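# Fit a spool piece between two spring-loaded pipe ends

## Task

Place the spool piece in the gap between the two pipe ends so that each of its ends is fully seated inside the raised ring of the flange facing it. The pipe ends are sprung and can be drawn back to open room for the spool. Any number of arms may help. When finished, release the piece and move the arms away from it.

## Robot and tools

Robots. Three identical Kinova Gen3 arms, arm1, arm2 and arm3, each with seven joints, a five-fingered right hand and a wrist camera (arm1_cam_wrist, arm2_cam_wrist, arm3_cam_wrist). cam_high is a fixed room camera. Positions are in one scene frame, metres, origin on the floor, +z up. Arm feet (base_link): arm1 at (0.548, 0.001, 0.738) facing about -x (quat_wxyz roughly (0,0,0,1)); arm2 at (0.001, 0.649, 0.749) facing about -y; arm3 at (0.000, -0.652, 0.813) facing about +y. Each foot faces its own +x. Table tops under the arms are at z=0.720. Reach is about 1.06 m from the joint 1 axis.

move. Arguments: arm1, arm2, arm3 (one object per robot, all optional) and cameras. Each robot object holds joints, a map from joint name to an absolute target (not an offset), and optionally min_time_s, the shortest duration in seconds (0.1 to 8) for that robot's arm motions. Arm joints, in radians: joint1_rad -6.283..6.283 (whole arm about the vertical foot axis, positive clockwise from above, 0 points along the foot's +x); joint2_rad -2.249..2.249 (shoulder, 0 upright, positive leans forward); joint3_rad -6.283..6.283 (upper-arm roll); joint4_rad -2.579..2.579 (elbow, 0 straight); joint5_rad -6.283..6.283 (forearm roll); joint6_rad -2.099..2.099 (wrist bend, 0 straight); joint7_rad -6.283..6.283 (hand roll, positive counter-clockwise viewed from behind the hand). Done tolerance is ±0.01. Hand keys on a -1..1 scale: hand_little, hand_ring, hand_middle, hand_index, hand_thumb_bend (+1 straight/open, -1 curled/closed), hand_thumb_turn (+1 beside palm, -1 opposite the fingers). hand_force_limit (-1..1) sets the stop load, about 0 N at -1 to 10 N at +1 (15 N for the thumb motors). hand_speed (-0.96..1) sets finger speed; full speed from +0.48 up. Scenes begin with force limit 0 and speed -0.8; use -0.94 or slower for a soft grip. cameras: a list of camera names or ["all"]; [] for none. A move with no robot arguments just reports full state and all images. Unknown keys make the call invalid; out-of-range numbers get it refused, and a refusal cancels later move, wait and finished_scene calls in the same reply. No action runs past 15 s. Omitted robots or joints keep pushing toward earlier targets. Joint speed caps are 1.39 rad/s (joints 1-4) and 1.22 rad/s (joints 5-7); joints of one arm start and finish together, and the hand may sweep a wide path.

Hand geometry. With joints 1, 3, 5 at 0 and joint7 at 1.57 and fingers down, the palm faces right and the thumb is toward the foot. The hand point is 0.045 m in front of the palm; its +z runs along straight fingers, +y out of the palm, +x across toward the little finger. Straight fingertips extend 0.06-0.07 m past the point, 0.06 m behind it. A thumb-opposed wrap holds objects roughly 0.035-0.065 m thick, handles down to 0.025 m. A wrist bracket on the little-finger side can strike things. The wrist camera is on the little-finger side, aimed about 30 degrees toward the thumb.

Results. The move line lists each robot that got motion, with done or its worst status. joint_status per joint: done, off_target (resting short, may still push), time_out (holds where stopped), not_followed (a collision check blocked the targets; it may retry). on_its_own reports uncommanded behaviour. "as last shown" marks robots not named in the call; their status reads not commanded. hand_stopped_by gives six words for little, ring, middle, index, thumb_bend, thumb_turn: moving, target, force, stalled, fault. The *_load_n values are fingertip forces in N, positive when pushed open; a lost grip shows as load near 0. Joint velocities (rad/s), joint torques (N m, positive toward larger angles) and Flange force (tool x y z, may say no reading) help detect contacts. MOTOR HOT warns of heating; OVER-TEMPERATURE FAULT means the arm sagged and paused; keys then say limit_stop_at_motor_heat and should be resent.

Fingers: a motor only moves when its target changes by at least 0.002. To grip harder, raise hand_force_limit and send a more-closed target than the reading; to loosen, send a more-open one.

wait: seconds (0 to 10), optional cameras; nothing new commanded. zoom_image: camera plus region [x0, y0, x1, y1] in image pixels from the top-left, at most 504 by 504, on the latest image of that camera. show_instructions: no arguments, shows reference pages. finished_scene: scene, the current scene number; irreversible, and the spool must stay seated unaided.

Cameras: wrist cameras are 616x616 fisheye (fx about 214, centre near 307-312), cam_high is 504x504 pinhole, fovy about 44.3 degrees.

Avoid: arms pressing on each other or a hand closing on another robot's fingers; the arms do not stop on contact and push hard. Exceeding torque (104.5 N m joints 1-4, 51.3 N m joints 5-7) or deviating over 5 degrees freezes that arm for 10 s. Do not knock objects out of the work area, drop the spool from height, slam into fixed pipes, or overload fingers. Holding stretched poses heats motors. Loose items may get occasional small pushes.

Each tool is called after "Emit:" as name(argument=value, ...) on one line, values as JSON.

Reference images:

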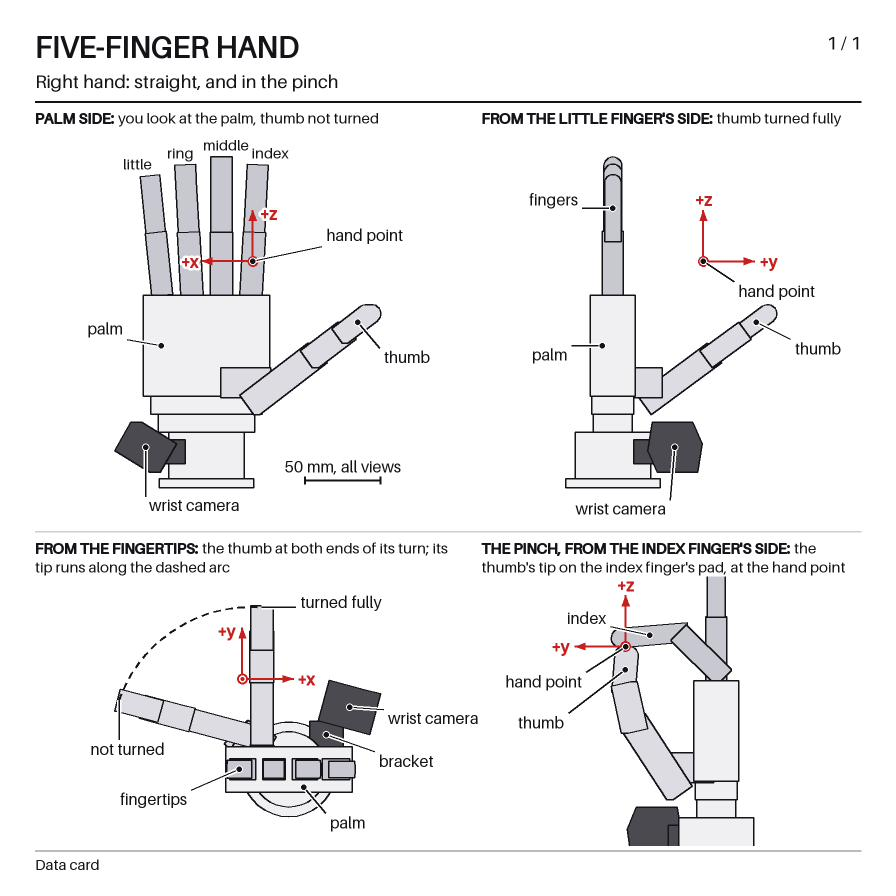

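## Session

Emit:
move()

Scene clock: 0.00 s.
Joint torques (N m): no reading
Flange force (N): no reading
Joint velocities: within noise
arm1.joint_positions: joint1_rad=-0.486 joint2_rad=-0.455 joint3_rad=-0.034 joint4_rad=+1.502 joint5_rad=-0.061 joint6_rad=+2.055 joint7_rad=-2.039 hand_little=+1.000 hand_ring=+1.000 hand_middle=+1.000 hand_index=+1.000 hand_thumb_turn=+1.000 hand_thumb_bend=+1.000 hand_force_limit=+0.000 hand_speed=-0.800
arm1.joint_status: not commanded
arm1.hand_stopped_by: target,target,target,target,target,target
arm1.little_load_n: 0.0
arm1.ring_load_n: 0.0
arm1.middle_load_n: 0.0
arm1.index_load_n: 0.0
arm1.thumb_bend_load_n: 0.0
arm1.thumb_turn_load_n: 0.0
arm1.hand: x=+0.4311 y=-0.1055 z=+1.2401 quat_wxyz=(+0.025, +0.999, +0.030, -0.008) (m; scene frame)
arm2.joint_positions: joint1_rad=+0.422 joint2_rad=-0.391 joint3_rad=-0.076 joint4_rad=+1.450 joint5_rad=-0.077 joint6_rad=+1.925 joint7_rad=-1.610 hand_little=+1.000 hand_ring=+1.000 hand_middle=+1.000 hand_index=+1.000 hand_thumb_turn=+1.000 hand_thumb_bend=+1.000 hand_force_limit=+0.000 hand_speed=-0.800
arm2.joint_status: not commanded
arm2.hand_stopped_by: target,target,target,target,target,target
arm2.little_load_n: 0.0
arm2.ring_load_n: 0.0
arm2.middle_load_n: 0.0
arm2.index_load_n: 0.0
arm2.thumb_bend_load_n: 0.0
arm2.thumb_turn_load_n: 0.0
arm2.hand: x=-0.0046 y=+0.4452 z=+1.2661 quat_wxyz=(-0.063, -0.817, -0.570, +0.051) (m; scene frame)
arm3.joint_positions: joint1_rad=-0.889 joint2_rad=-0.457 joint3_rad=-0.099 joint4_rad=+1.453 joint5_rad=-0.096 joint6_rad=+1.973 joint7_rad=-2.044 hand_little=+1.000 hand_ring=+1.000 hand_middle=+1.000 hand_index=+1.000 hand_thumb_turn=+1.000 hand_thumb_bend=+1.000 hand_force_limit=+0.000 hand_speed=-0.800
arm3.joint_status: not commanded
arm3.hand_stopped_by: target,target,target,target,target,target
arm3.little_load_n: 0.0
arm3.ring_load_n: 0.0
arm3.middle_load_n: 0.0
arm3.index_load_n: 0.0
arm3.thumb_bend_load_n: 0.0
arm3.thumb_turn_load_n: 0.0
arm3.hand: x=-0.1793 y=-0.5948 z=+1.3410 quat_wxyz=(+0.012, +0.863, -0.496, -0.091) (m; scene frame)
pictures: arm1_cam_wrist, arm2_cam_wrist, arm3_cam_wrist, cam_high

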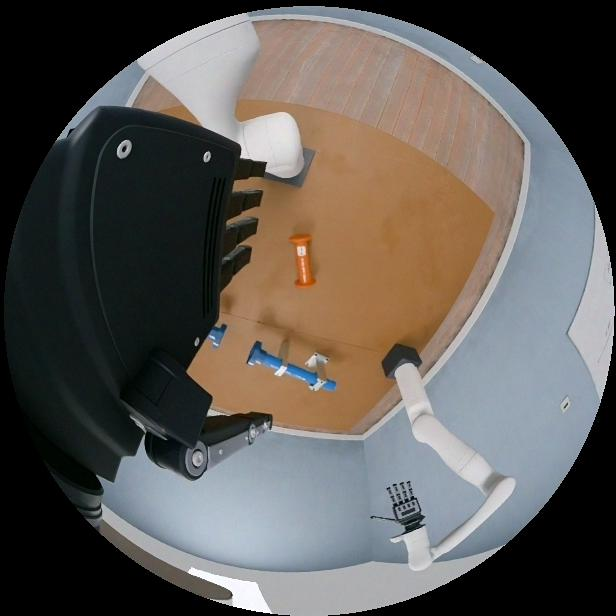

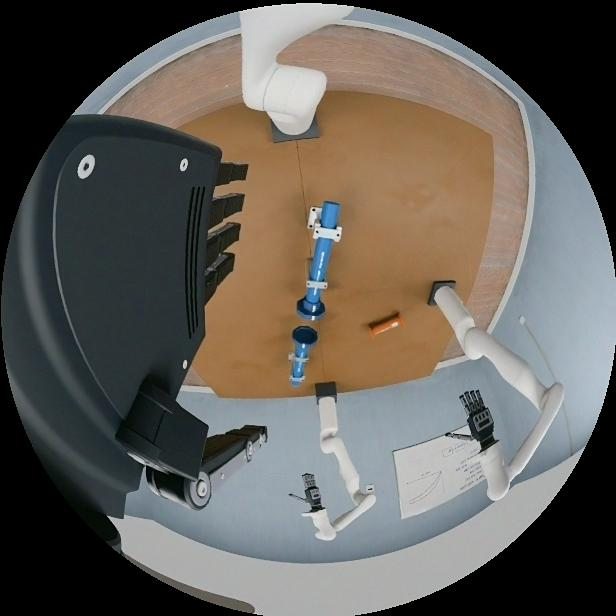

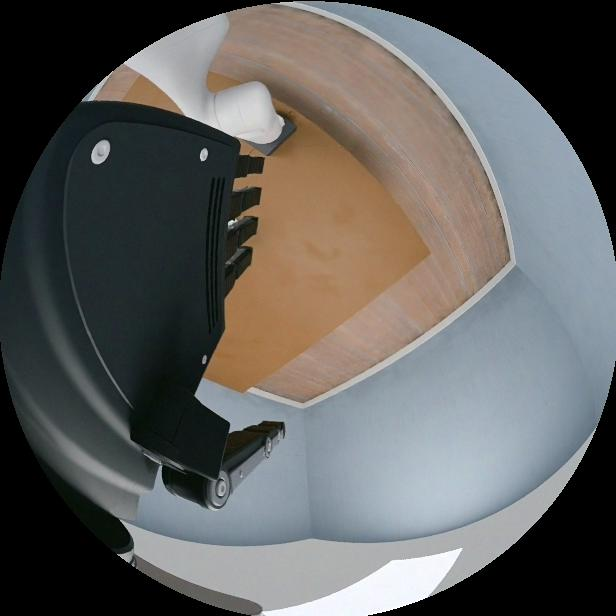

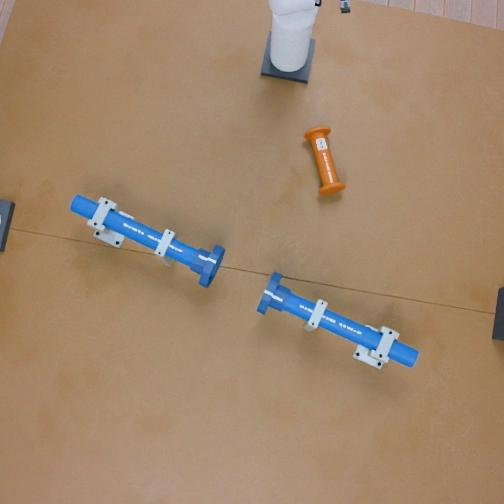

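Emit:
zoom_image(camera="cam_high", region=[60, 180, 240, 300])

Emit:
zoom_image(camera="cam_high", region=[240, 260, 430, 380])

Emit:
zoom_image(camera="cam_high", region=[280, 110, 370, 210])

Emit:
zoom_image(camera="arm2_cam_wrist", region=[250, 180, 450, 400])

Emit:
zoom_image(camera="arm1_cam_wrist", region=[190, 210, 370, 410])

Scaled by 2.800 from the camera's 504x504 image, which has a finer 720x720 frame.

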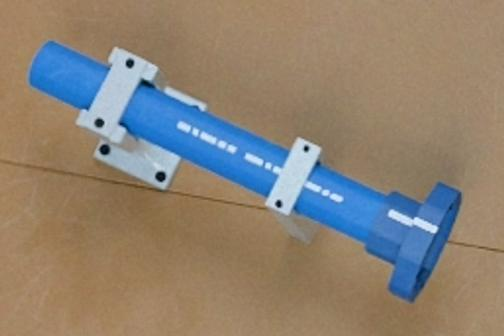

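Scaled by 2.653 from the camera's 504x504 image, which has a finer 720x720 frame.

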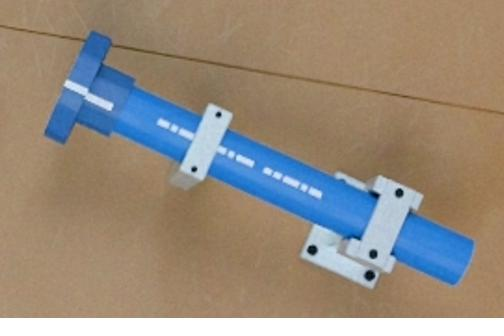

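Scaled by 5.040 from the camera's 504x504 image, which has a finer 720x720 frame.

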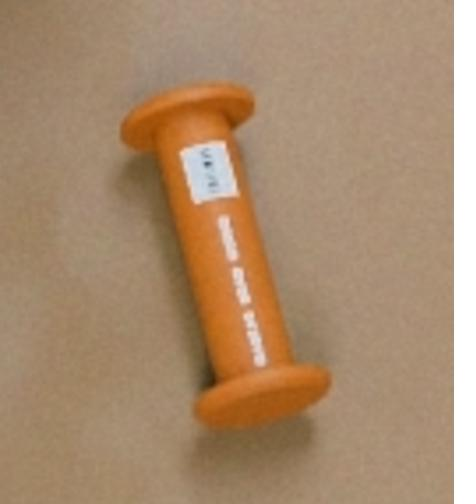

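Scaled by 2.291 from the camera's 616x616 image, which has a finer 880x880 frame.

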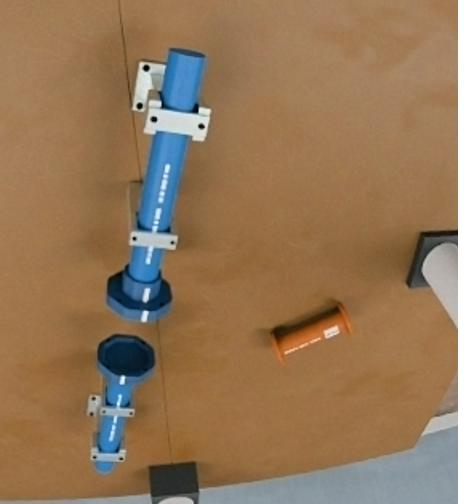

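Scaled by 2.520 from the camera's 616x616 image, which has a finer 880x880 frame.

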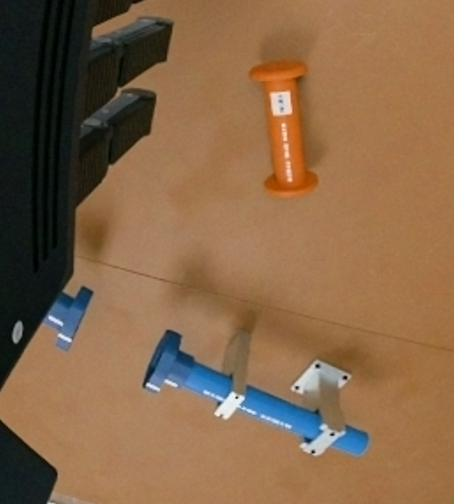

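Emit:
zoom_image(camera="arm1_cam_wrist", region=[180, 130, 300, 290])

Emit:
zoom_image(camera="arm1_cam_wrist", region=[60, 90, 300, 490])

Emit:
zoom_image(camera="arm2_cam_wrist", region=[60, 90, 300, 490])

Scaled by 3.150 from the camera's 616x616 image, which has a finer 880x880 frame.

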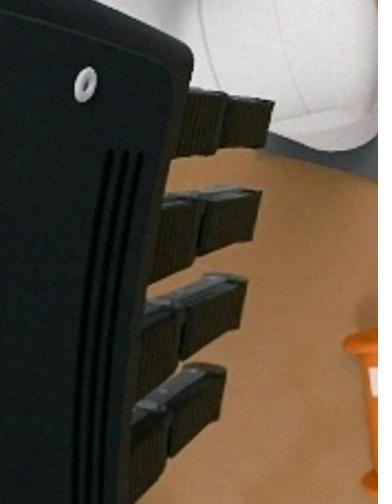

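Scaled by 1.260 from the camera's 616x616 image, which has a finer 880x880 frame.

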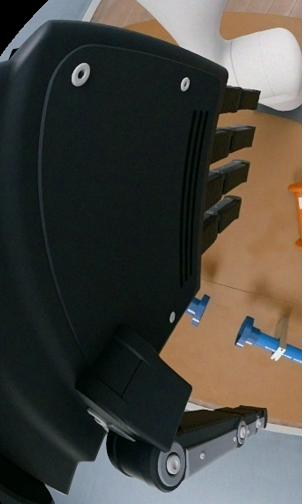

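Scaled by 1.260 from the camera's 616x616 image, which has a finer 880x880 frame.

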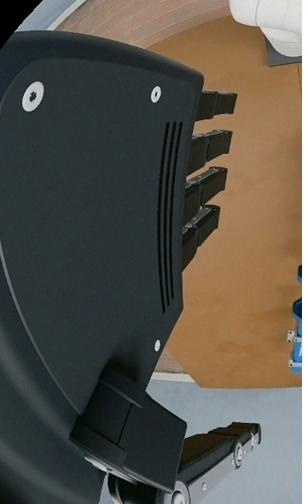

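Emit:
move(arm1={"joints":{"joint1_rad":-1.169,"joint2_rad":0.540,"joint3_rad":0,"joint4_rad":2.127,"joint5_rad":0.623,"joint6_rad":1.142,"joint7_rad":-2.755,"hand_thumb_turn":-1}}, cameras=["arm1_cam_wrist","cam_high","arm2_cam_wrist"])

Scene clock: 16.30 s.
Joint torques (N m): arm1=[1 -13.57 1.18 -2.28 0.73 1.77 -0.23] | arm2=[2.14 1.38 1.12 -7.38 -0.44 -0.13 0.01] | arm3=[2.43 1.54 -0.82 -7.33 -0.19 -0.23 -0.18]
Flange force (N): arm1=[-0.7 4.5 0.3] | arm2=[3.2 2.4 2.5] | arm3=[-1.7 -6.1 1.8]
move: arm1 done
Joint velocities: within noise
arm1.joint_positions: joint1_rad=-1.169 joint2_rad=+0.540 joint3_rad=+0.000 joint4_rad=+2.127 joint5_rad=+0.623 joint6_rad=+1.142 joint7_rad=-2.755 hand_little=+1.000 hand_ring=+1.000 hand_middle=+1.000 hand_index=+1.000 hand_thumb_turn=-1.000 hand_thumb_bend=+1.000 hand_force_limit=+0.000 hand_speed=-0.800
arm1.joint_status: all done
arm1.hand_stopped_by: target,target,target,target,target,target
arm1.little_load_n: 0.0
arm1.ring_load_n: 0.0
arm1.middle_load_n: 0.0
arm1.index_load_n: 0.0
arm1.thumb_bend_load_n: 0.0
arm1.thumb_turn_load_n: 0.0
arm1.hand: x=+0.2734 y=-0.1627 z=+0.8338 quat_wxyz=(-0.375, +0.902, +0.197, -0.081) (m; scene frame)
arm2, arm3: as last shown
arm2.index_load_n: 0.5
pictures: arm1_cam_wrist, arm2_cam_wrist, cam_high

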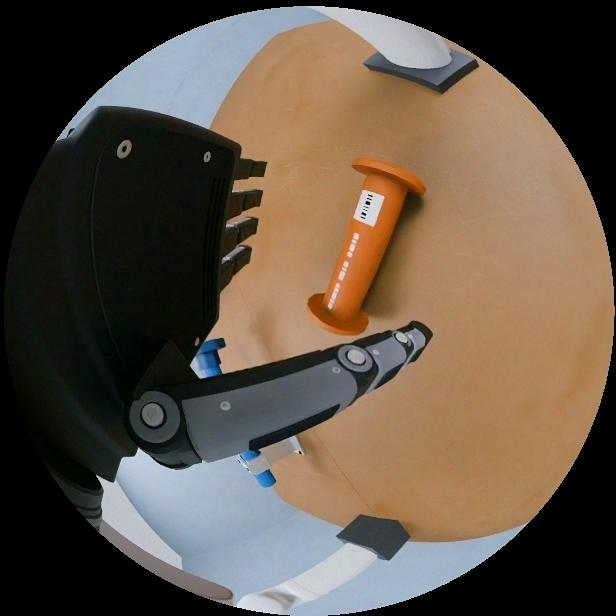

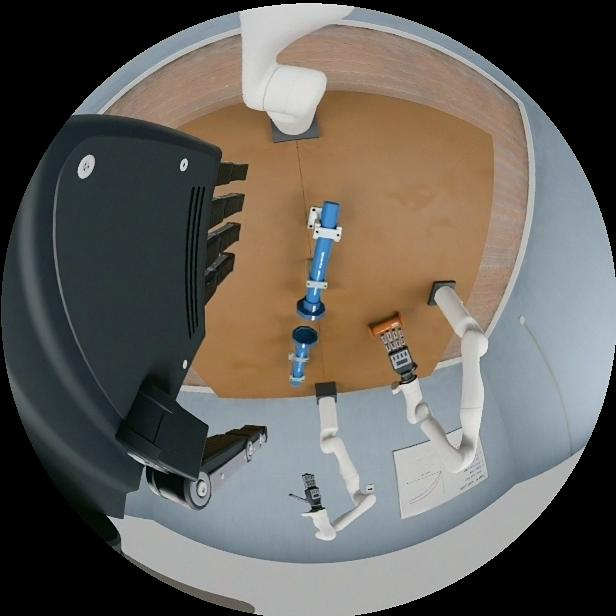

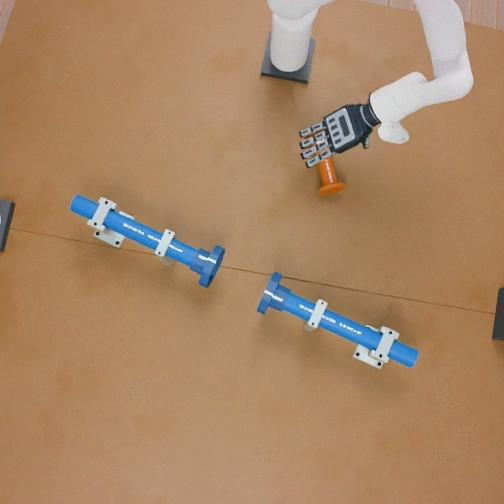

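Emit:
zoom_image(camera="cam_high", region=[280, 90, 400, 210])

Emit:
zoom_image(camera="arm1_cam_wrist", region=[200, 130, 460, 390])

Scaled by 4.200 from the camera's 504x504 image, which has a finer 720x720 frame.

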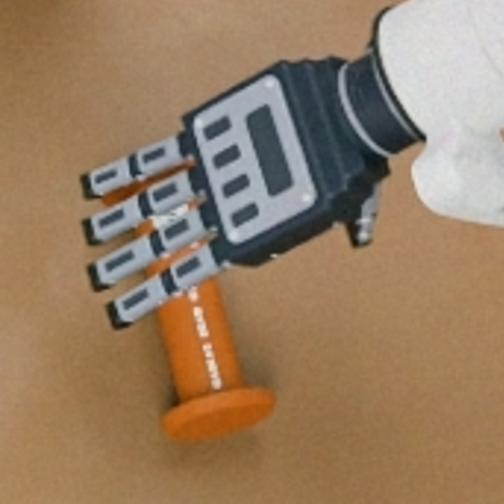

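Scaled by 1.938 from the camera's 616x616 image, which has a finer 880x880 frame.

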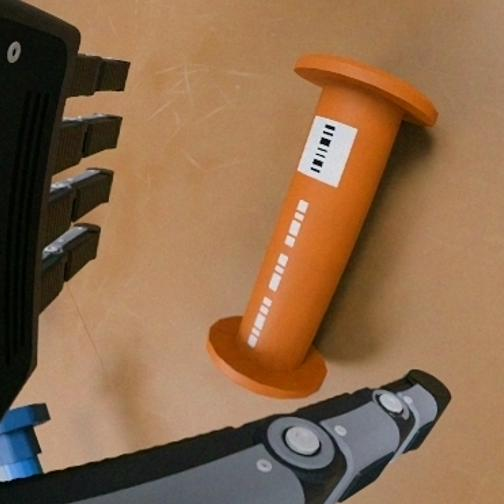

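Emit:
move(arm1={"joints":{"joint1_rad":-1.1256,"joint2_rad":0.6821,"joint3_rad":0,"joint4_rad":2.1656,"joint5_rad":0.7198,"joint6_rad":0.9903,"joint7_rad":-2.8682},"min_time_s":1.5}, cameras=["arm1_cam_wrist","cam_high"])

Emit:
zoom_image(camera="cam_high", region=[280, 90, 400, 210])

Emit:
zoom_image(camera="arm1_cam_wrist", region=[200, 130, 460, 390])

Scene clock: 20.90 s.
Joint torques (N m): arm1=[0.97 -14.46 1.44 -0.84 0.52 1.86 -0.21] | arm2=[2.13 1.36 1.13 -7.36 -0.39 -0.1 0.03] | arm3=[2.36 1.52 -0.74 -7.3 -0.22 -0.23 -0.13]
Flange force (N): arm1=[-0.7 4.8 0.7] | arm2=[3.1 2.5 2.4] | arm3=[-1.6 -5.6 1.7]
move: arm1 done
Joint velocities: within noise
arm1.joint_positions: joint1_rad=-1.126 joint2_rad=+0.682 joint3_rad=+0.000 joint4_rad=+2.166 joint5_rad=+0.720 joint6_rad=+0.990 joint7_rad=-2.868 hand_little=+1.000 hand_ring=+1.000 hand_middle=+1.000 hand_index=+1.000 hand_thumb_turn=-1.000 hand_thumb_bend=+1.000 hand_force_limit=+0.000 hand_speed=-0.800
arm1.joint_status: all done
arm1.hand_stopped_by: target,target,target,target,target,target
arm1.little_load_n: 0.0
arm1.ring_load_n: 0.0
arm1.middle_load_n: 0.0
arm1.index_load_n: 0.0
arm1.thumb_bend_load_n: 0.0
arm1.thumb_turn_load_n: 0.0
arm1.hand: x=+0.2612 y=-0.1518 z=+0.7783 quat_wxyz=(-0.375, +0.902, +0.198, -0.082) (m; scene frame)
arm2, arm3: as last shown
arm2.index_load_n: 0.0
arm3.little_load_n: -0.5
pictures: arm1_cam_wrist, cam_high

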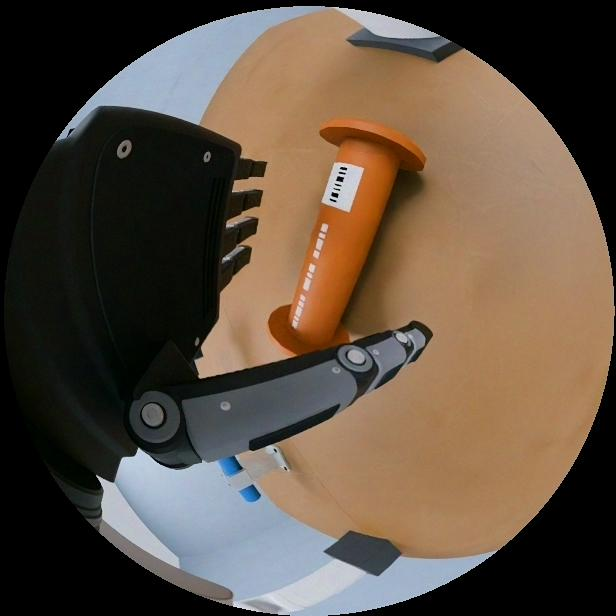

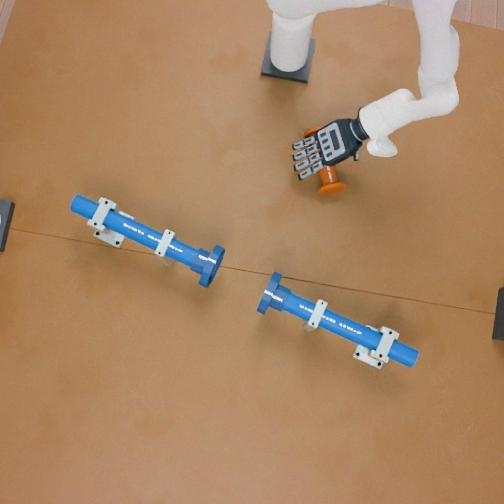

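Scaled by 4.200 from the camera's 504x504 image, which has a finer 720x720 frame.

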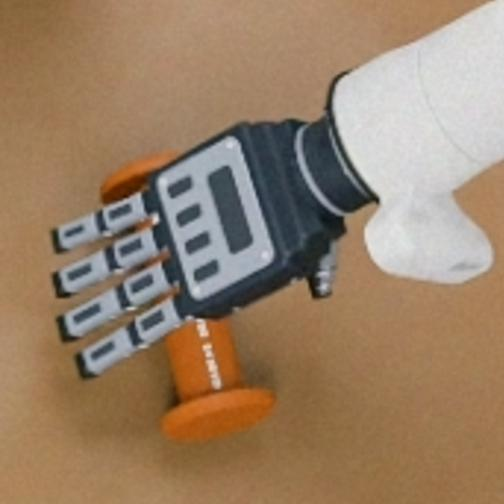

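Scaled by 1.938 from the camera's 616x616 image, which has a finer 880x880 frame.

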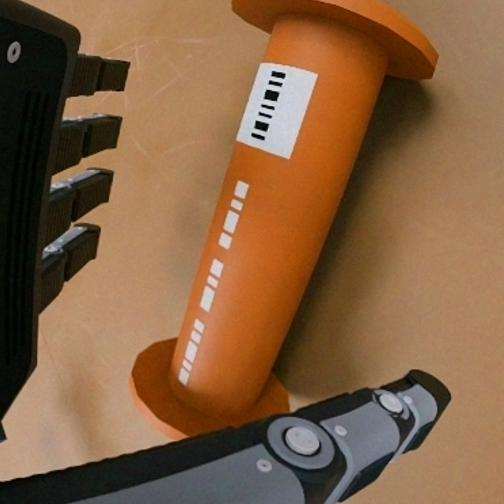

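Emit:
move(arm1={"joints":{"joint1_rad":-1.1095,"joint2_rad":0.7700,"joint3_rad":0,"joint4_rad":2.1464,"joint5_rad":0.7655,"joint6_rad":0.9368,"joint7_rad":-2.9210},"min_time_s":2}, cameras=["arm1_cam_wrist","cam_high"])

Emit:
zoom_image(camera="cam_high", region=[280, 90, 400, 210])

Emit:
zoom_image(camera="arm1_cam_wrist", region=[200, 80, 460, 390])

Scene clock: 24.87 s.
Joint torques (N m): arm1=[0.98 -15.15 1.57 -0.48 0.41 1.8 -0.26] | arm2=[2.06 1.35 1.12 -7.3 -0.41 -0.14 0.03] | arm3=[2.42 1.48 -0.77 -7.31 -0.24 -0.18 -0.13]
Flange force (N): arm1=[-0.4 4.4 0.8] | arm2=[3.0 2.5 2.1] | arm3=[-1.7 -5.7 1.9]
move: arm1 done
Joint velocities: within noise
arm1.joint_positions: joint1_rad=-1.109 joint2_rad=+0.770 joint3_rad=+0.000 joint4_rad=+2.146 joint5_rad=+0.766 joint6_rad=+0.937 joint7_rad=-2.921 hand_little=+1.000 hand_ring=+1.000 hand_middle=+1.000 hand_index=+1.000 hand_thumb_turn=-1.000 hand_thumb_bend=+1.000 hand_force_limit=+0.000 hand_speed=-0.800
arm1.joint_status: all done
arm1.hand_stopped_by: target,target,target,target,target,target
arm1.little_load_n: 0.0
arm1.ring_load_n: 0.0
arm1.middle_load_n: 0.0
arm1.index_load_n: 0.0
arm1.thumb_bend_load_n: 0.0
arm1.thumb_turn_load_n: 0.0
arm1.hand: x=+0.2531 y=-0.1548 z=+0.7482 quat_wxyz=(-0.375, +0.902, +0.198, -0.082) (m; scene frame)
arm2, arm3: as last shown
arm2.little_load_n: -0.5
arm3.little_load_n: 0.0
pictures: arm1_cam_wrist, cam_high

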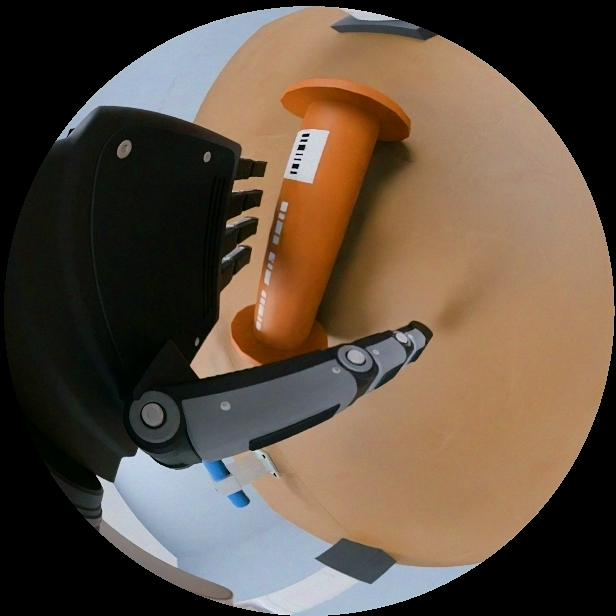

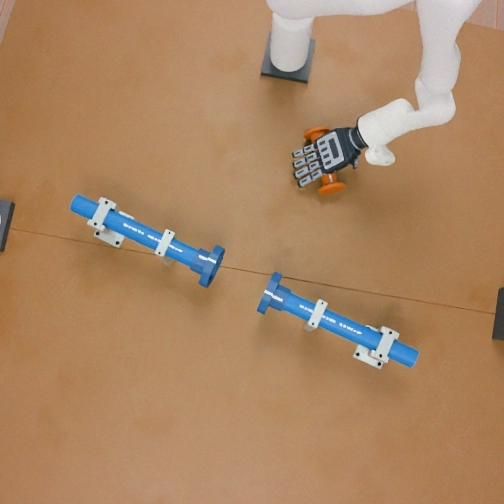

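Scaled by 4.200 from the camera's 504x504 image, which has a finer 720x720 frame.

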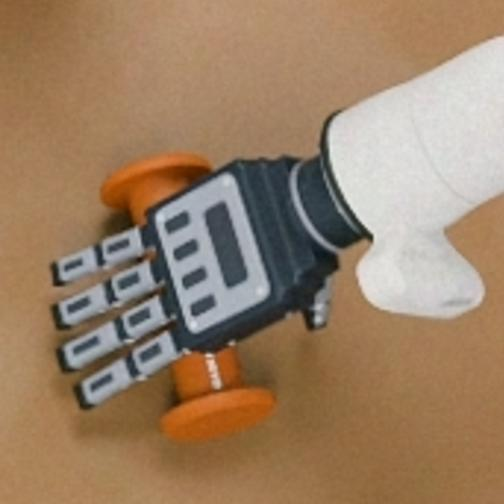

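Scaled by 1.626 from the camera's 616x616 image, which has a finer 880x880 frame.

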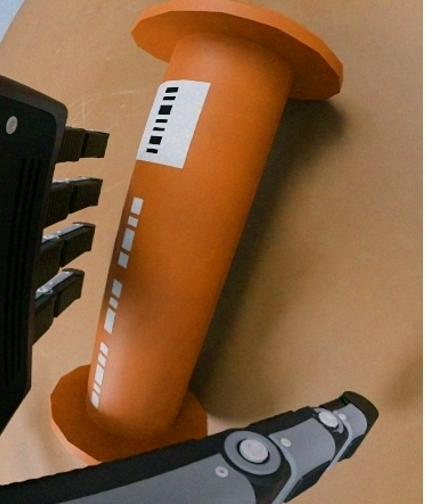

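Emit:
move(arm1={"joints":{"hand_little":0.35,"hand_ring":0.35,"hand_middle":0.35,"hand_index":0.35,"hand_thumb_bend":0.4,"hand_force_limit":-0.4,"hand_speed":-0.7}}, cameras=["arm1_cam_wrist","cam_high"])

Emit:
zoom_image(camera="arm1_cam_wrist", region=[200, 80, 460, 390])

Scene clock: 27.20 s.
Joint torques (N m): arm1=[0.88 -14.72 1.14 -0.58 0.32 1.25 -0.23] | arm2=[2.18 1.37 1.11 -7.39 -0.41 -0.1 0.05] | arm3=[2.45 1.45 -0.78 -7.29 -0.22 -0.23 -0.12]
Flange force (N): arm1=[-0.7 2.9 -0.6] | arm2=[3.1 2.5 2.6] | arm3=[-1.8 -5.8 1.6]
move: arm1 off_target
Joint velocities: within noise
arm1.joint_positions: joint1_rad=-1.109 joint2_rad=+0.770 joint3_rad=+0.000 joint4_rad=+2.146 joint5_rad=+0.766 joint6_rad=+0.937 joint7_rad=-2.921 hand_little=+0.350 hand_ring=+0.350 hand_middle=+0.533 hand_index=+0.350 hand_thumb_turn=-1.000 hand_thumb_bend=+0.400 hand_force_limit=-0.400 hand_speed=-0.700
arm1.joint_status: hand_middle off_target (ended at +0.533, target +0.350); the others done
arm1.hand_stopped_by: target,target,force,target,target,target
arm1.little_load_n: 0.0
arm1.ring_load_n: 0.0
arm1.middle_load_n: 1.0
arm1.index_load_n: 0.0
arm1.thumb_bend_load_n: 0.0
arm1.thumb_turn_load_n: 0.0
arm1.hand: x=+0.2531 y=-0.1548 z=+0.7482 quat_wxyz=(-0.375, +0.902, +0.198, -0.082) (m; scene frame)
arm2, arm3: as last shown
arm2.little_load_n: 0.5
arm2.thumb_bend_load_n: -0.5
arm3.little_load_n: -0.5
arm3.middle_load_n: 0.5
pictures: arm1_cam_wrist, cam_high

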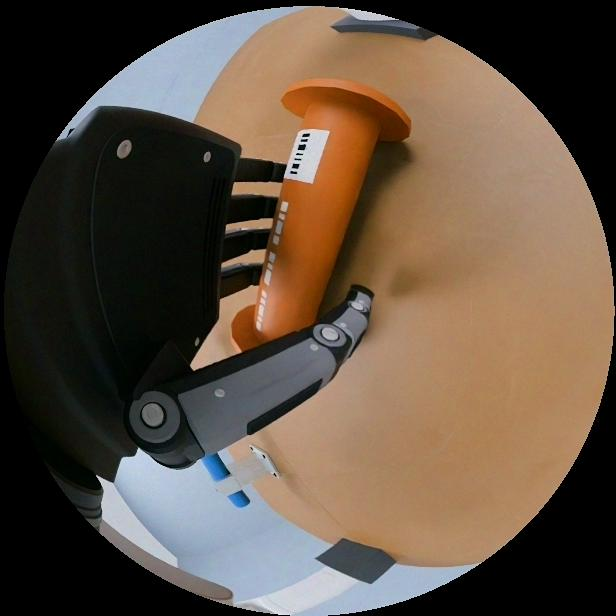

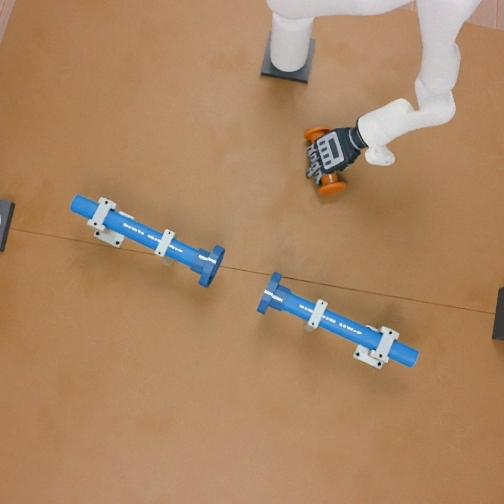

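Scaled by 1.626 from the camera's 616x616 image, which has a finer 880x880 frame.

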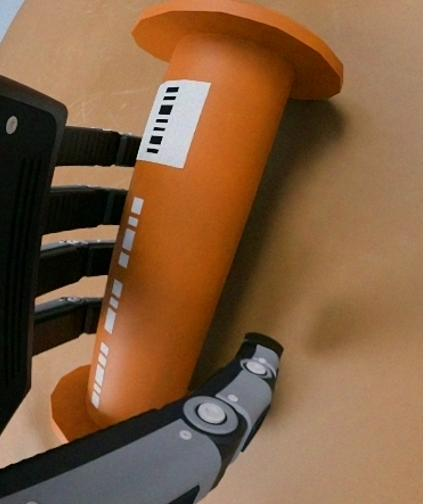

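Emit:
move(arm1={"joints":{"joint1_rad":-1.1095,"joint2_rad":0.7562,"joint3_rad":0,"joint4_rad":2.1464,"joint5_rad":0.7585,"joint6_rad":0.9469,"joint7_rad":-2.9093},"min_time_s":0.7})

Emit:
move(arm1={"joints":{"hand_little":-0.4,"hand_ring":-0.4,"hand_middle":-0.4,"hand_index":-0.4,"hand_thumb_bend":-0.2,"hand_force_limit":-0.3,"hand_speed":-0.85}}, cameras=["arm1_cam_wrist","cam_high"])

Emit:
zoom_image(camera="arm1_cam_wrist", region=[200, 80, 460, 390])

Scene clock: 28.53 s.
Joint torques (N m): arm1=[0.91 -15.08 1.48 -0.57 0.44 1.84 -0.24] | arm2=[2.13 1.34 1.13 -7.37 -0.45 -0.13 0.03] | arm3=[2.39 1.53 -0.83 -7.34 -0.16 -0.2 -0.09]
Flange force (N): arm1=[-0.5 4.3 1.0] | arm2=[3.0 2.5 2.4] | arm3=[-1.6 -5.8 2.0]
move: arm1 done
Joint velocities: within noise
arm1.joint_positions: joint1_rad=-1.109 joint2_rad=+0.756 joint3_rad=+0.000 joint4_rad=+2.146 joint5_rad=+0.758 joint6_rad=+0.947 joint7_rad=-2.909 hand_little=+0.350 hand_ring=+0.350 hand_middle=+0.533 hand_index=+0.350 hand_thumb_turn=-1.000 hand_thumb_bend=+0.400 hand_force_limit=-0.400 hand_speed=-0.700
arm1.joint_status: all done
arm1.hand_stopped_by: target,target,force,target,target,target
arm1.little_load_n: 0.0
arm1.ring_load_n: 0.0
arm1.middle_load_n: 0.0
arm1.index_load_n: 0.0
arm1.thumb_bend_load_n: 0.0
arm1.thumb_turn_load_n: 0.0
arm1.hand: x=+0.2531 y=-0.1548 z=+0.7532 quat_wxyz=(-0.375, +0.902, +0.198, -0.082) (m; scene frame)
arm2, arm3: as last shown
arm2.little_load_n: 0.0
arm2.thumb_bend_load_n: 0.0
arm3.little_load_n: 0.0
arm3.middle_load_n: 0.0
pictures: none

Scene clock: 31.17 s.
Joint torques (N m): arm1=[0.99 -15.65 1.76 -0.38 0.57 2.27 -0.23] | arm2=[2.12 1.36 1.13 -7.37 -0.44 -0.1 0.05] | arm3=[2.43 1.46 -0.88 -7.32 -0.24 -0.22 -0.2]
Flange force (N): arm1=[-0.6 6.3 2.3] | arm2=[3.1 2.5 2.5] | arm3=[-2.0 -6.3 1.7]
move: arm1 off_target
Joint velocities: within noise
arm1.joint_positions: joint1_rad=-1.109 joint2_rad=+0.756 joint3_rad=+0.000 joint4_rad=+2.146 joint5_rad=+0.758 joint6_rad=+0.947 joint7_rad=-2.909 hand_little=+0.102 hand_ring=+0.130 hand_middle=+0.132 hand_index=+0.157 hand_thumb_turn=-1.000 hand_thumb_bend=+0.299 hand_force_limit=-0.300 hand_speed=-0.850
arm1.joint_status: hand_little off_target (ended at +0.102, target -0.400); hand_ring off_target (ended at +0.130, target -0.400); hand_middle off_target (ended at +0.132, target -0.400); hand_index off_target (ended at +0.157, target -0.400); hand_thumb_bend off_target (ended at +0.299, target -0.200); the others done
arm1.hand_stopped_by: force,force,force,force,force,target
arm1.little_load_n: 4.0
arm1.ring_load_n: 0.0
arm1.middle_load_n: 6.5
arm1.index_load_n: 2.5
arm1.thumb_bend_load_n: 13.0
arm1.thumb_turn_load_n: 3.5
arm1.hand: x=+0.2531 y=-0.1548 z=+0.7532 quat_wxyz=(-0.375, +0.902, +0.198, -0.082) (m; scene frame)
arm2, arm3: as last shown
arm3.middle_load_n: 0.5
pictures: arm1_cam_wrist, cam_high

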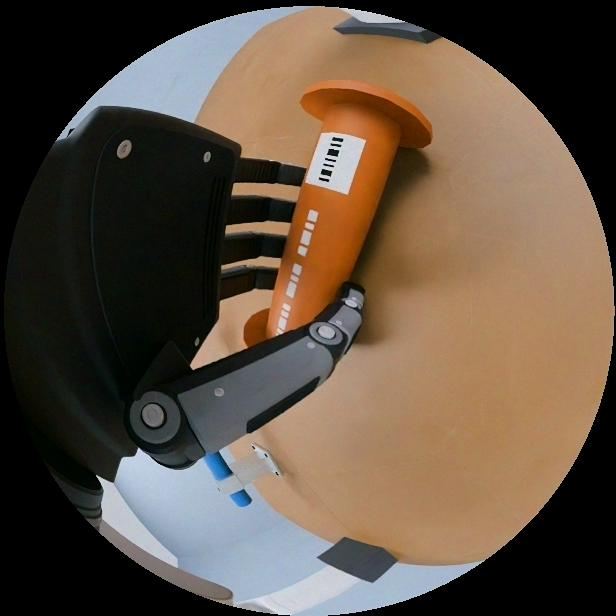

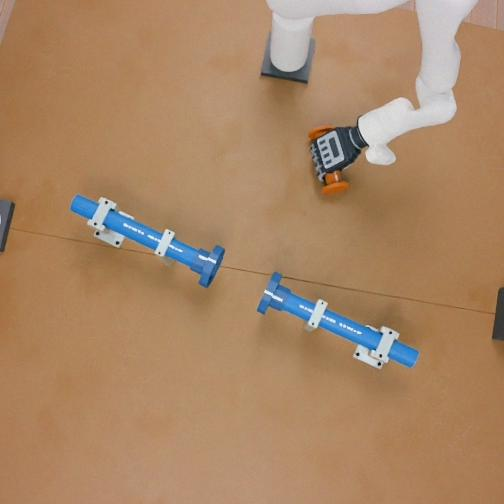

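Scaled by 1.626 from the camera's 616x616 image, which has a finer 880x880 frame.

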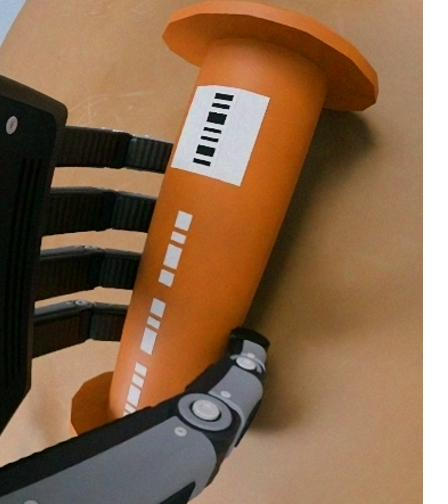

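Emit:
move(arm1={"joints":{"joint1_rad":-1.1095,"joint2_rad":0.5959,"joint3_rad":0,"joint4_rad":2.1300,"joint5_rad":0.6855,"joint6_rad":1.0797,"joint7_rad":-2.7717},"min_time_s":2}, cameras=["arm1_cam_wrist","cam_high"])

Scene clock: 33.67 s.
Joint torques (N m): arm1=[0.95 -14.73 1.53 -1.87 0.85 2.2 -0.23] | arm2=[2.11 1.34 1.09 -7.34 -0.45 -0.1 0.05] | arm3=[2.45 1.55 -0.8 -7.31 -0.23 -0.23 -0.13]
Flange force (N): arm1=[-1.1 6.3 2.0] | arm2=[3.0 2.4 2.3] | arm3=[-1.6 -5.9 1.8]
move: arm1 done
Joint velocities: within noise
arm1.joint_positions: joint1_rad=-1.110 joint2_rad=+0.596 joint3_rad=+0.000 joint4_rad=+2.130 joint5_rad=+0.686 joint6_rad=+1.080 joint7_rad=-2.772 hand_little=+0.102 hand_ring=+0.130 hand_middle=+0.132 hand_index=+0.157 hand_thumb_turn=-1.000 hand_thumb_bend=+0.299 hand_force_limit=-0.300 hand_speed=-0.850
arm1.joint_status: all done
arm1.hand_stopped_by: force,force,force,force,force,target
arm1.little_load_n: 3.5
arm1.ring_load_n: 0.0
arm1.middle_load_n: 7.0
arm1.index_load_n: 2.5
arm1.thumb_bend_load_n: 13.0
arm1.thumb_turn_load_n: 4.0
arm1.hand: x=+0.2531 y=-0.1549 z=+0.8132 quat_wxyz=(-0.375, +0.902, +0.198, -0.082) (m; scene frame)
arm2, arm3: as last shown
arm3.middle_load_n: 0.0
arm3.thumb_turn_load_n: -0.5
pictures: arm1_cam_wrist, cam_high

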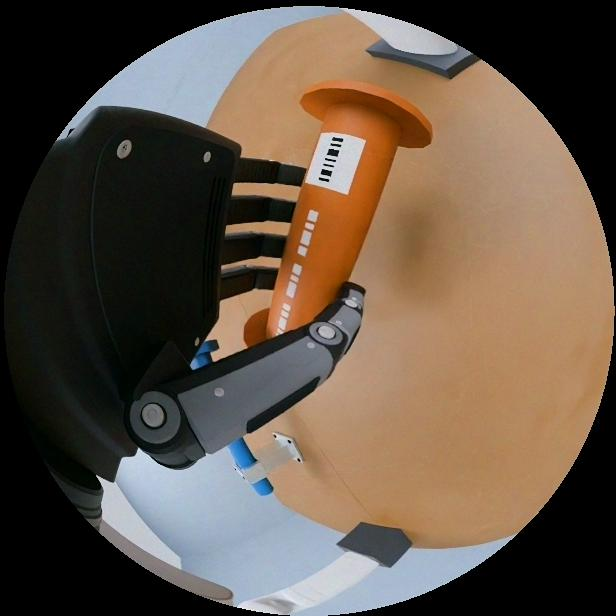

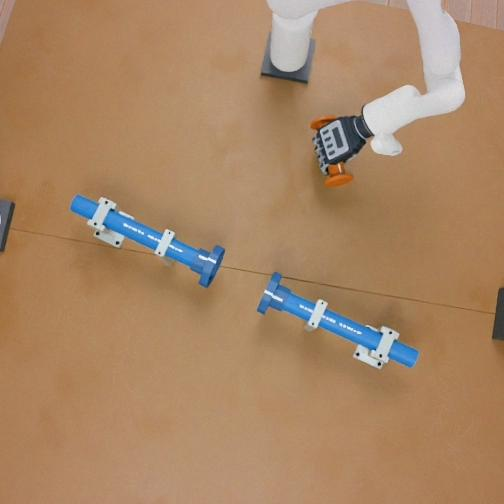

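Emit:
zoom_image(camera="cam_high", region=[280, 90, 400, 210])

Scaled by 4.200 from the camera's 504x504 image, which has a finer 720x720 frame.

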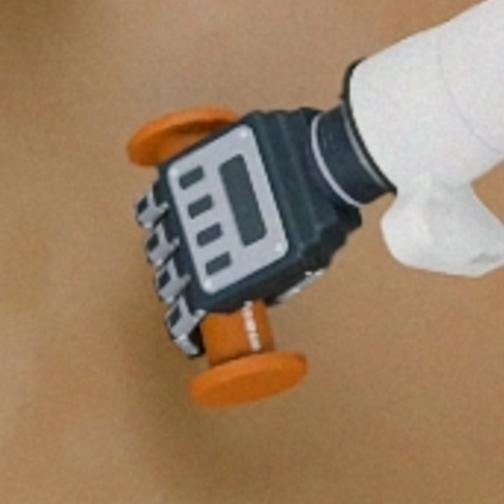

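Emit:
move(arm1={"joints":{"joint1_rad":-0.1611,"joint2_rad":0.2382,"joint3_rad":0,"joint4_rad":1.6888,"joint5_rad":0.5659,"joint6_rad":0.5425,"joint7_rad":-0.7904},"min_time_s":3}, cameras=["all"])

Scene clock: 39.87 s.
Joint torques (N m): arm1=[0.98 -16.38 0.55 -9.63 0.94 -1.38 -0.25] | arm2=[2.11 1.38 1.1 -7.38 -0.44 -0.13 0.05] | arm3=[2.46 1.45 -0.81 -7.33 -0.25 -0.23 -0.15]
Flange force (N): arm1=[-2.8 -1.4 4.9] | arm2=[3.1 2.4 2.4] | arm3=[-1.8 -6.0 1.8]
move: arm1 done
Joint velocities: within noise
arm1.joint_positions: joint1_rad=-0.161 joint2_rad=+0.238 joint3_rad=+0.000 joint4_rad=+1.689 joint5_rad=+0.566 joint6_rad=+0.542 joint7_rad=-0.790 hand_little=+0.102 hand_ring=+0.130 hand_middle=+0.132 hand_index=+0.157 hand_thumb_turn=-1.000 hand_thumb_bend=+0.299 hand_force_limit=-0.300 hand_speed=-0.850
arm1.joint_status: all done
arm1.hand_stopped_by: force,force,force,force,force,target
arm1.little_load_n: 3.5
arm1.ring_load_n: 0.0
arm1.middle_load_n: 6.5
arm1.index_load_n: 2.5
arm1.thumb_bend_load_n: 12.5
arm1.thumb_turn_load_n: 3.5
arm1.hand: x=-0.0326 y=-0.0140 z=+1.0522 quat_wxyz=(-0.304, +0.732, +0.564, -0.233) (m; scene frame)
arm2.joint_positions: joint1_rad=+0.422 joint2_rad=-0.391 joint3_rad=-0.076 joint4_rad=+1.450 joint5_rad=-0.077 joint6_rad=+1.925 joint7_rad=-1.610 hand_little=+1.000 hand_ring=+1.000 hand_middle=+1.000 hand_index=+1.000 hand_thumb_turn=+1.000 hand_thumb_bend=+1.000 hand_force_limit=+0.000 hand_speed=-0.800
arm2.joint_status: not commanded
arm2.hand_stopped_by: target,target,target,target,target,target
arm2.little_load_n: 0.0
arm2.ring_load_n: 0.0
arm2.middle_load_n: 0.5
arm2.index_load_n: 0.0
arm2.thumb_bend_load_n: 0.0
arm2.thumb_turn_load_n: 0.0
arm2.hand: x=-0.0046 y=+0.4452 z=+1.2661 quat_wxyz=(-0.063, -0.817, -0.570, +0.051) (m; scene frame)
arm3.joint_positions: joint1_rad=-0.889 joint2_rad=-0.457 joint3_rad=-0.099 joint4_rad=+1.453 joint5_rad=-0.096 joint6_rad=+1.973 joint7_rad=-2.044 hand_little=+1.000 hand_ring=+1.000 hand_middle=+1.000 hand_index=+1.000 hand_thumb_turn=+1.000 hand_thumb_bend=+1.000 hand_force_limit=+0.000 hand_speed=-0.800
arm3.joint_status: not commanded
arm3.hand_stopped_by: target,target,target,target,target,target
arm3.little_load_n: 0.0
arm3.ring_load_n: 0.0
arm3.middle_load_n: -0.5
arm3.index_load_n: 0.0
arm3.thumb_bend_load_n: 0.0
arm3.thumb_turn_load_n: 0.0
arm3.hand: x=-0.1793 y=-0.5948 z=+1.3410 quat_wxyz=(+0.012, +0.863, -0.496, -0.091) (m; scene frame)
pictures: arm1_cam_wrist, arm2_cam_wrist, arm3_cam_wrist, cam_high

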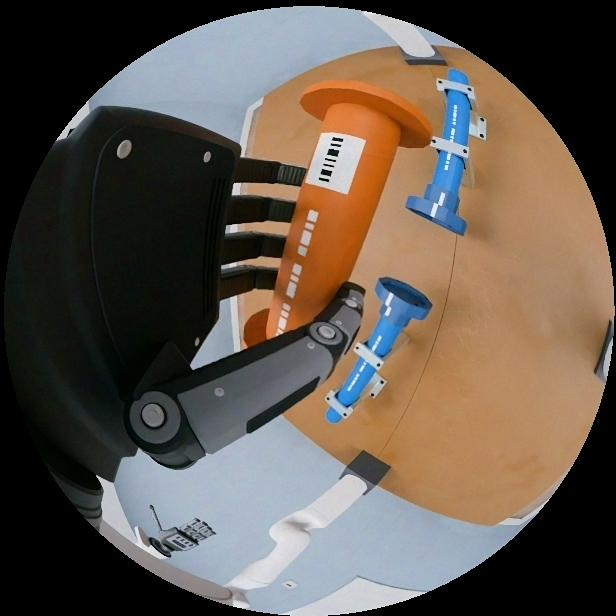

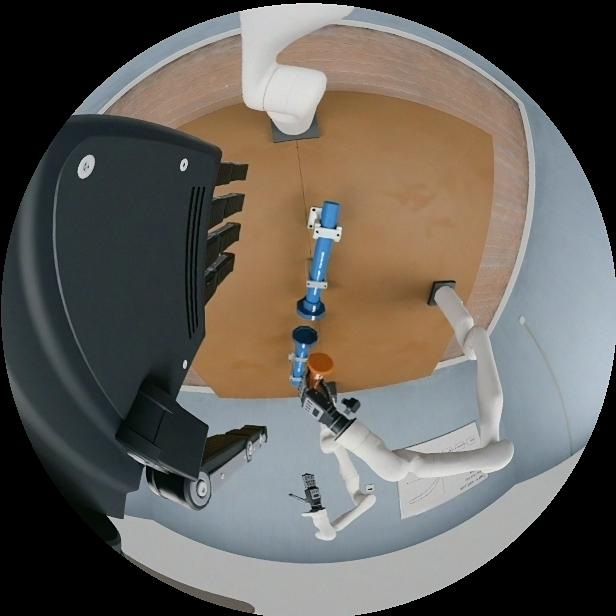

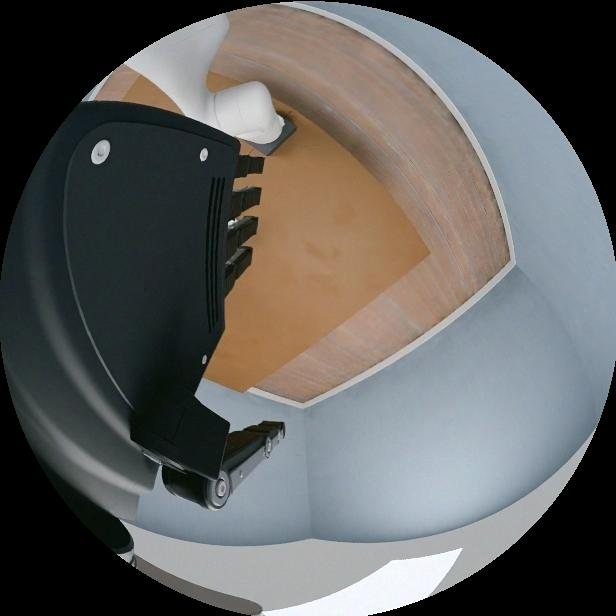

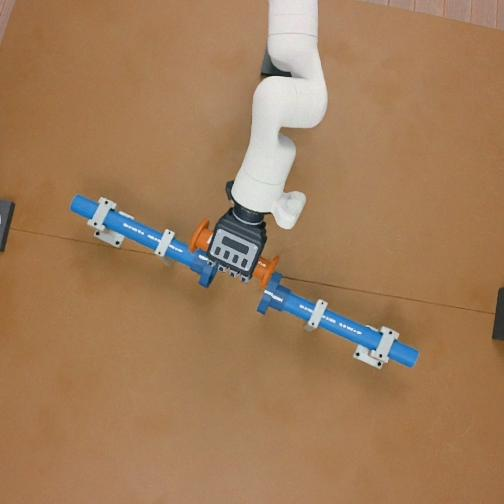

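Emit:
zoom_image(camera="arm1_cam_wrist", region=[310, 50, 510, 250])

Emit:
zoom_image(camera="arm1_cam_wrist", region=[310, 260, 470, 430])

Emit:
zoom_image(camera="cam_high", region=[180, 200, 300, 330])

Scaled by 2.520 from the camera's 616x616 image, which has a finer 880x880 frame.

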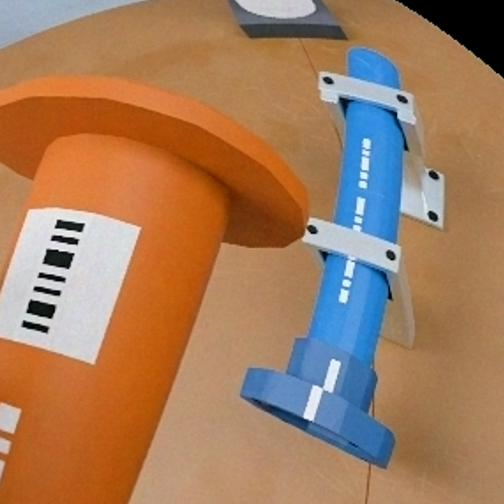

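Scaled by 2.965 from the camera's 616x616 image, which has a finer 880x880 frame.

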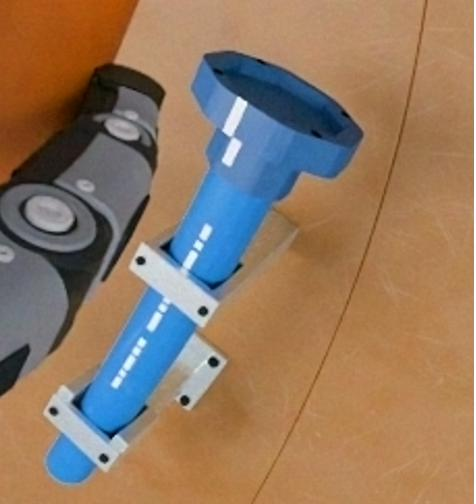

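Scaled by 3.877 from the camera's 504x504 image, which has a finer 720x720 frame.

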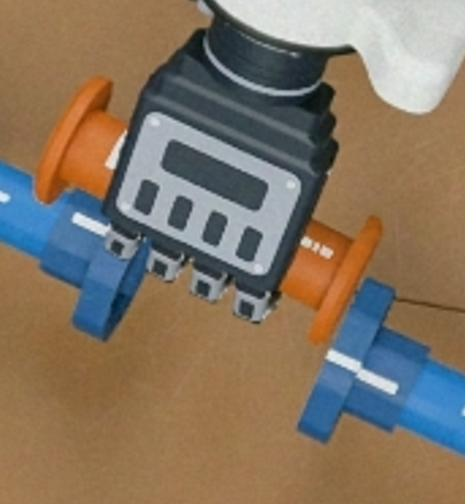

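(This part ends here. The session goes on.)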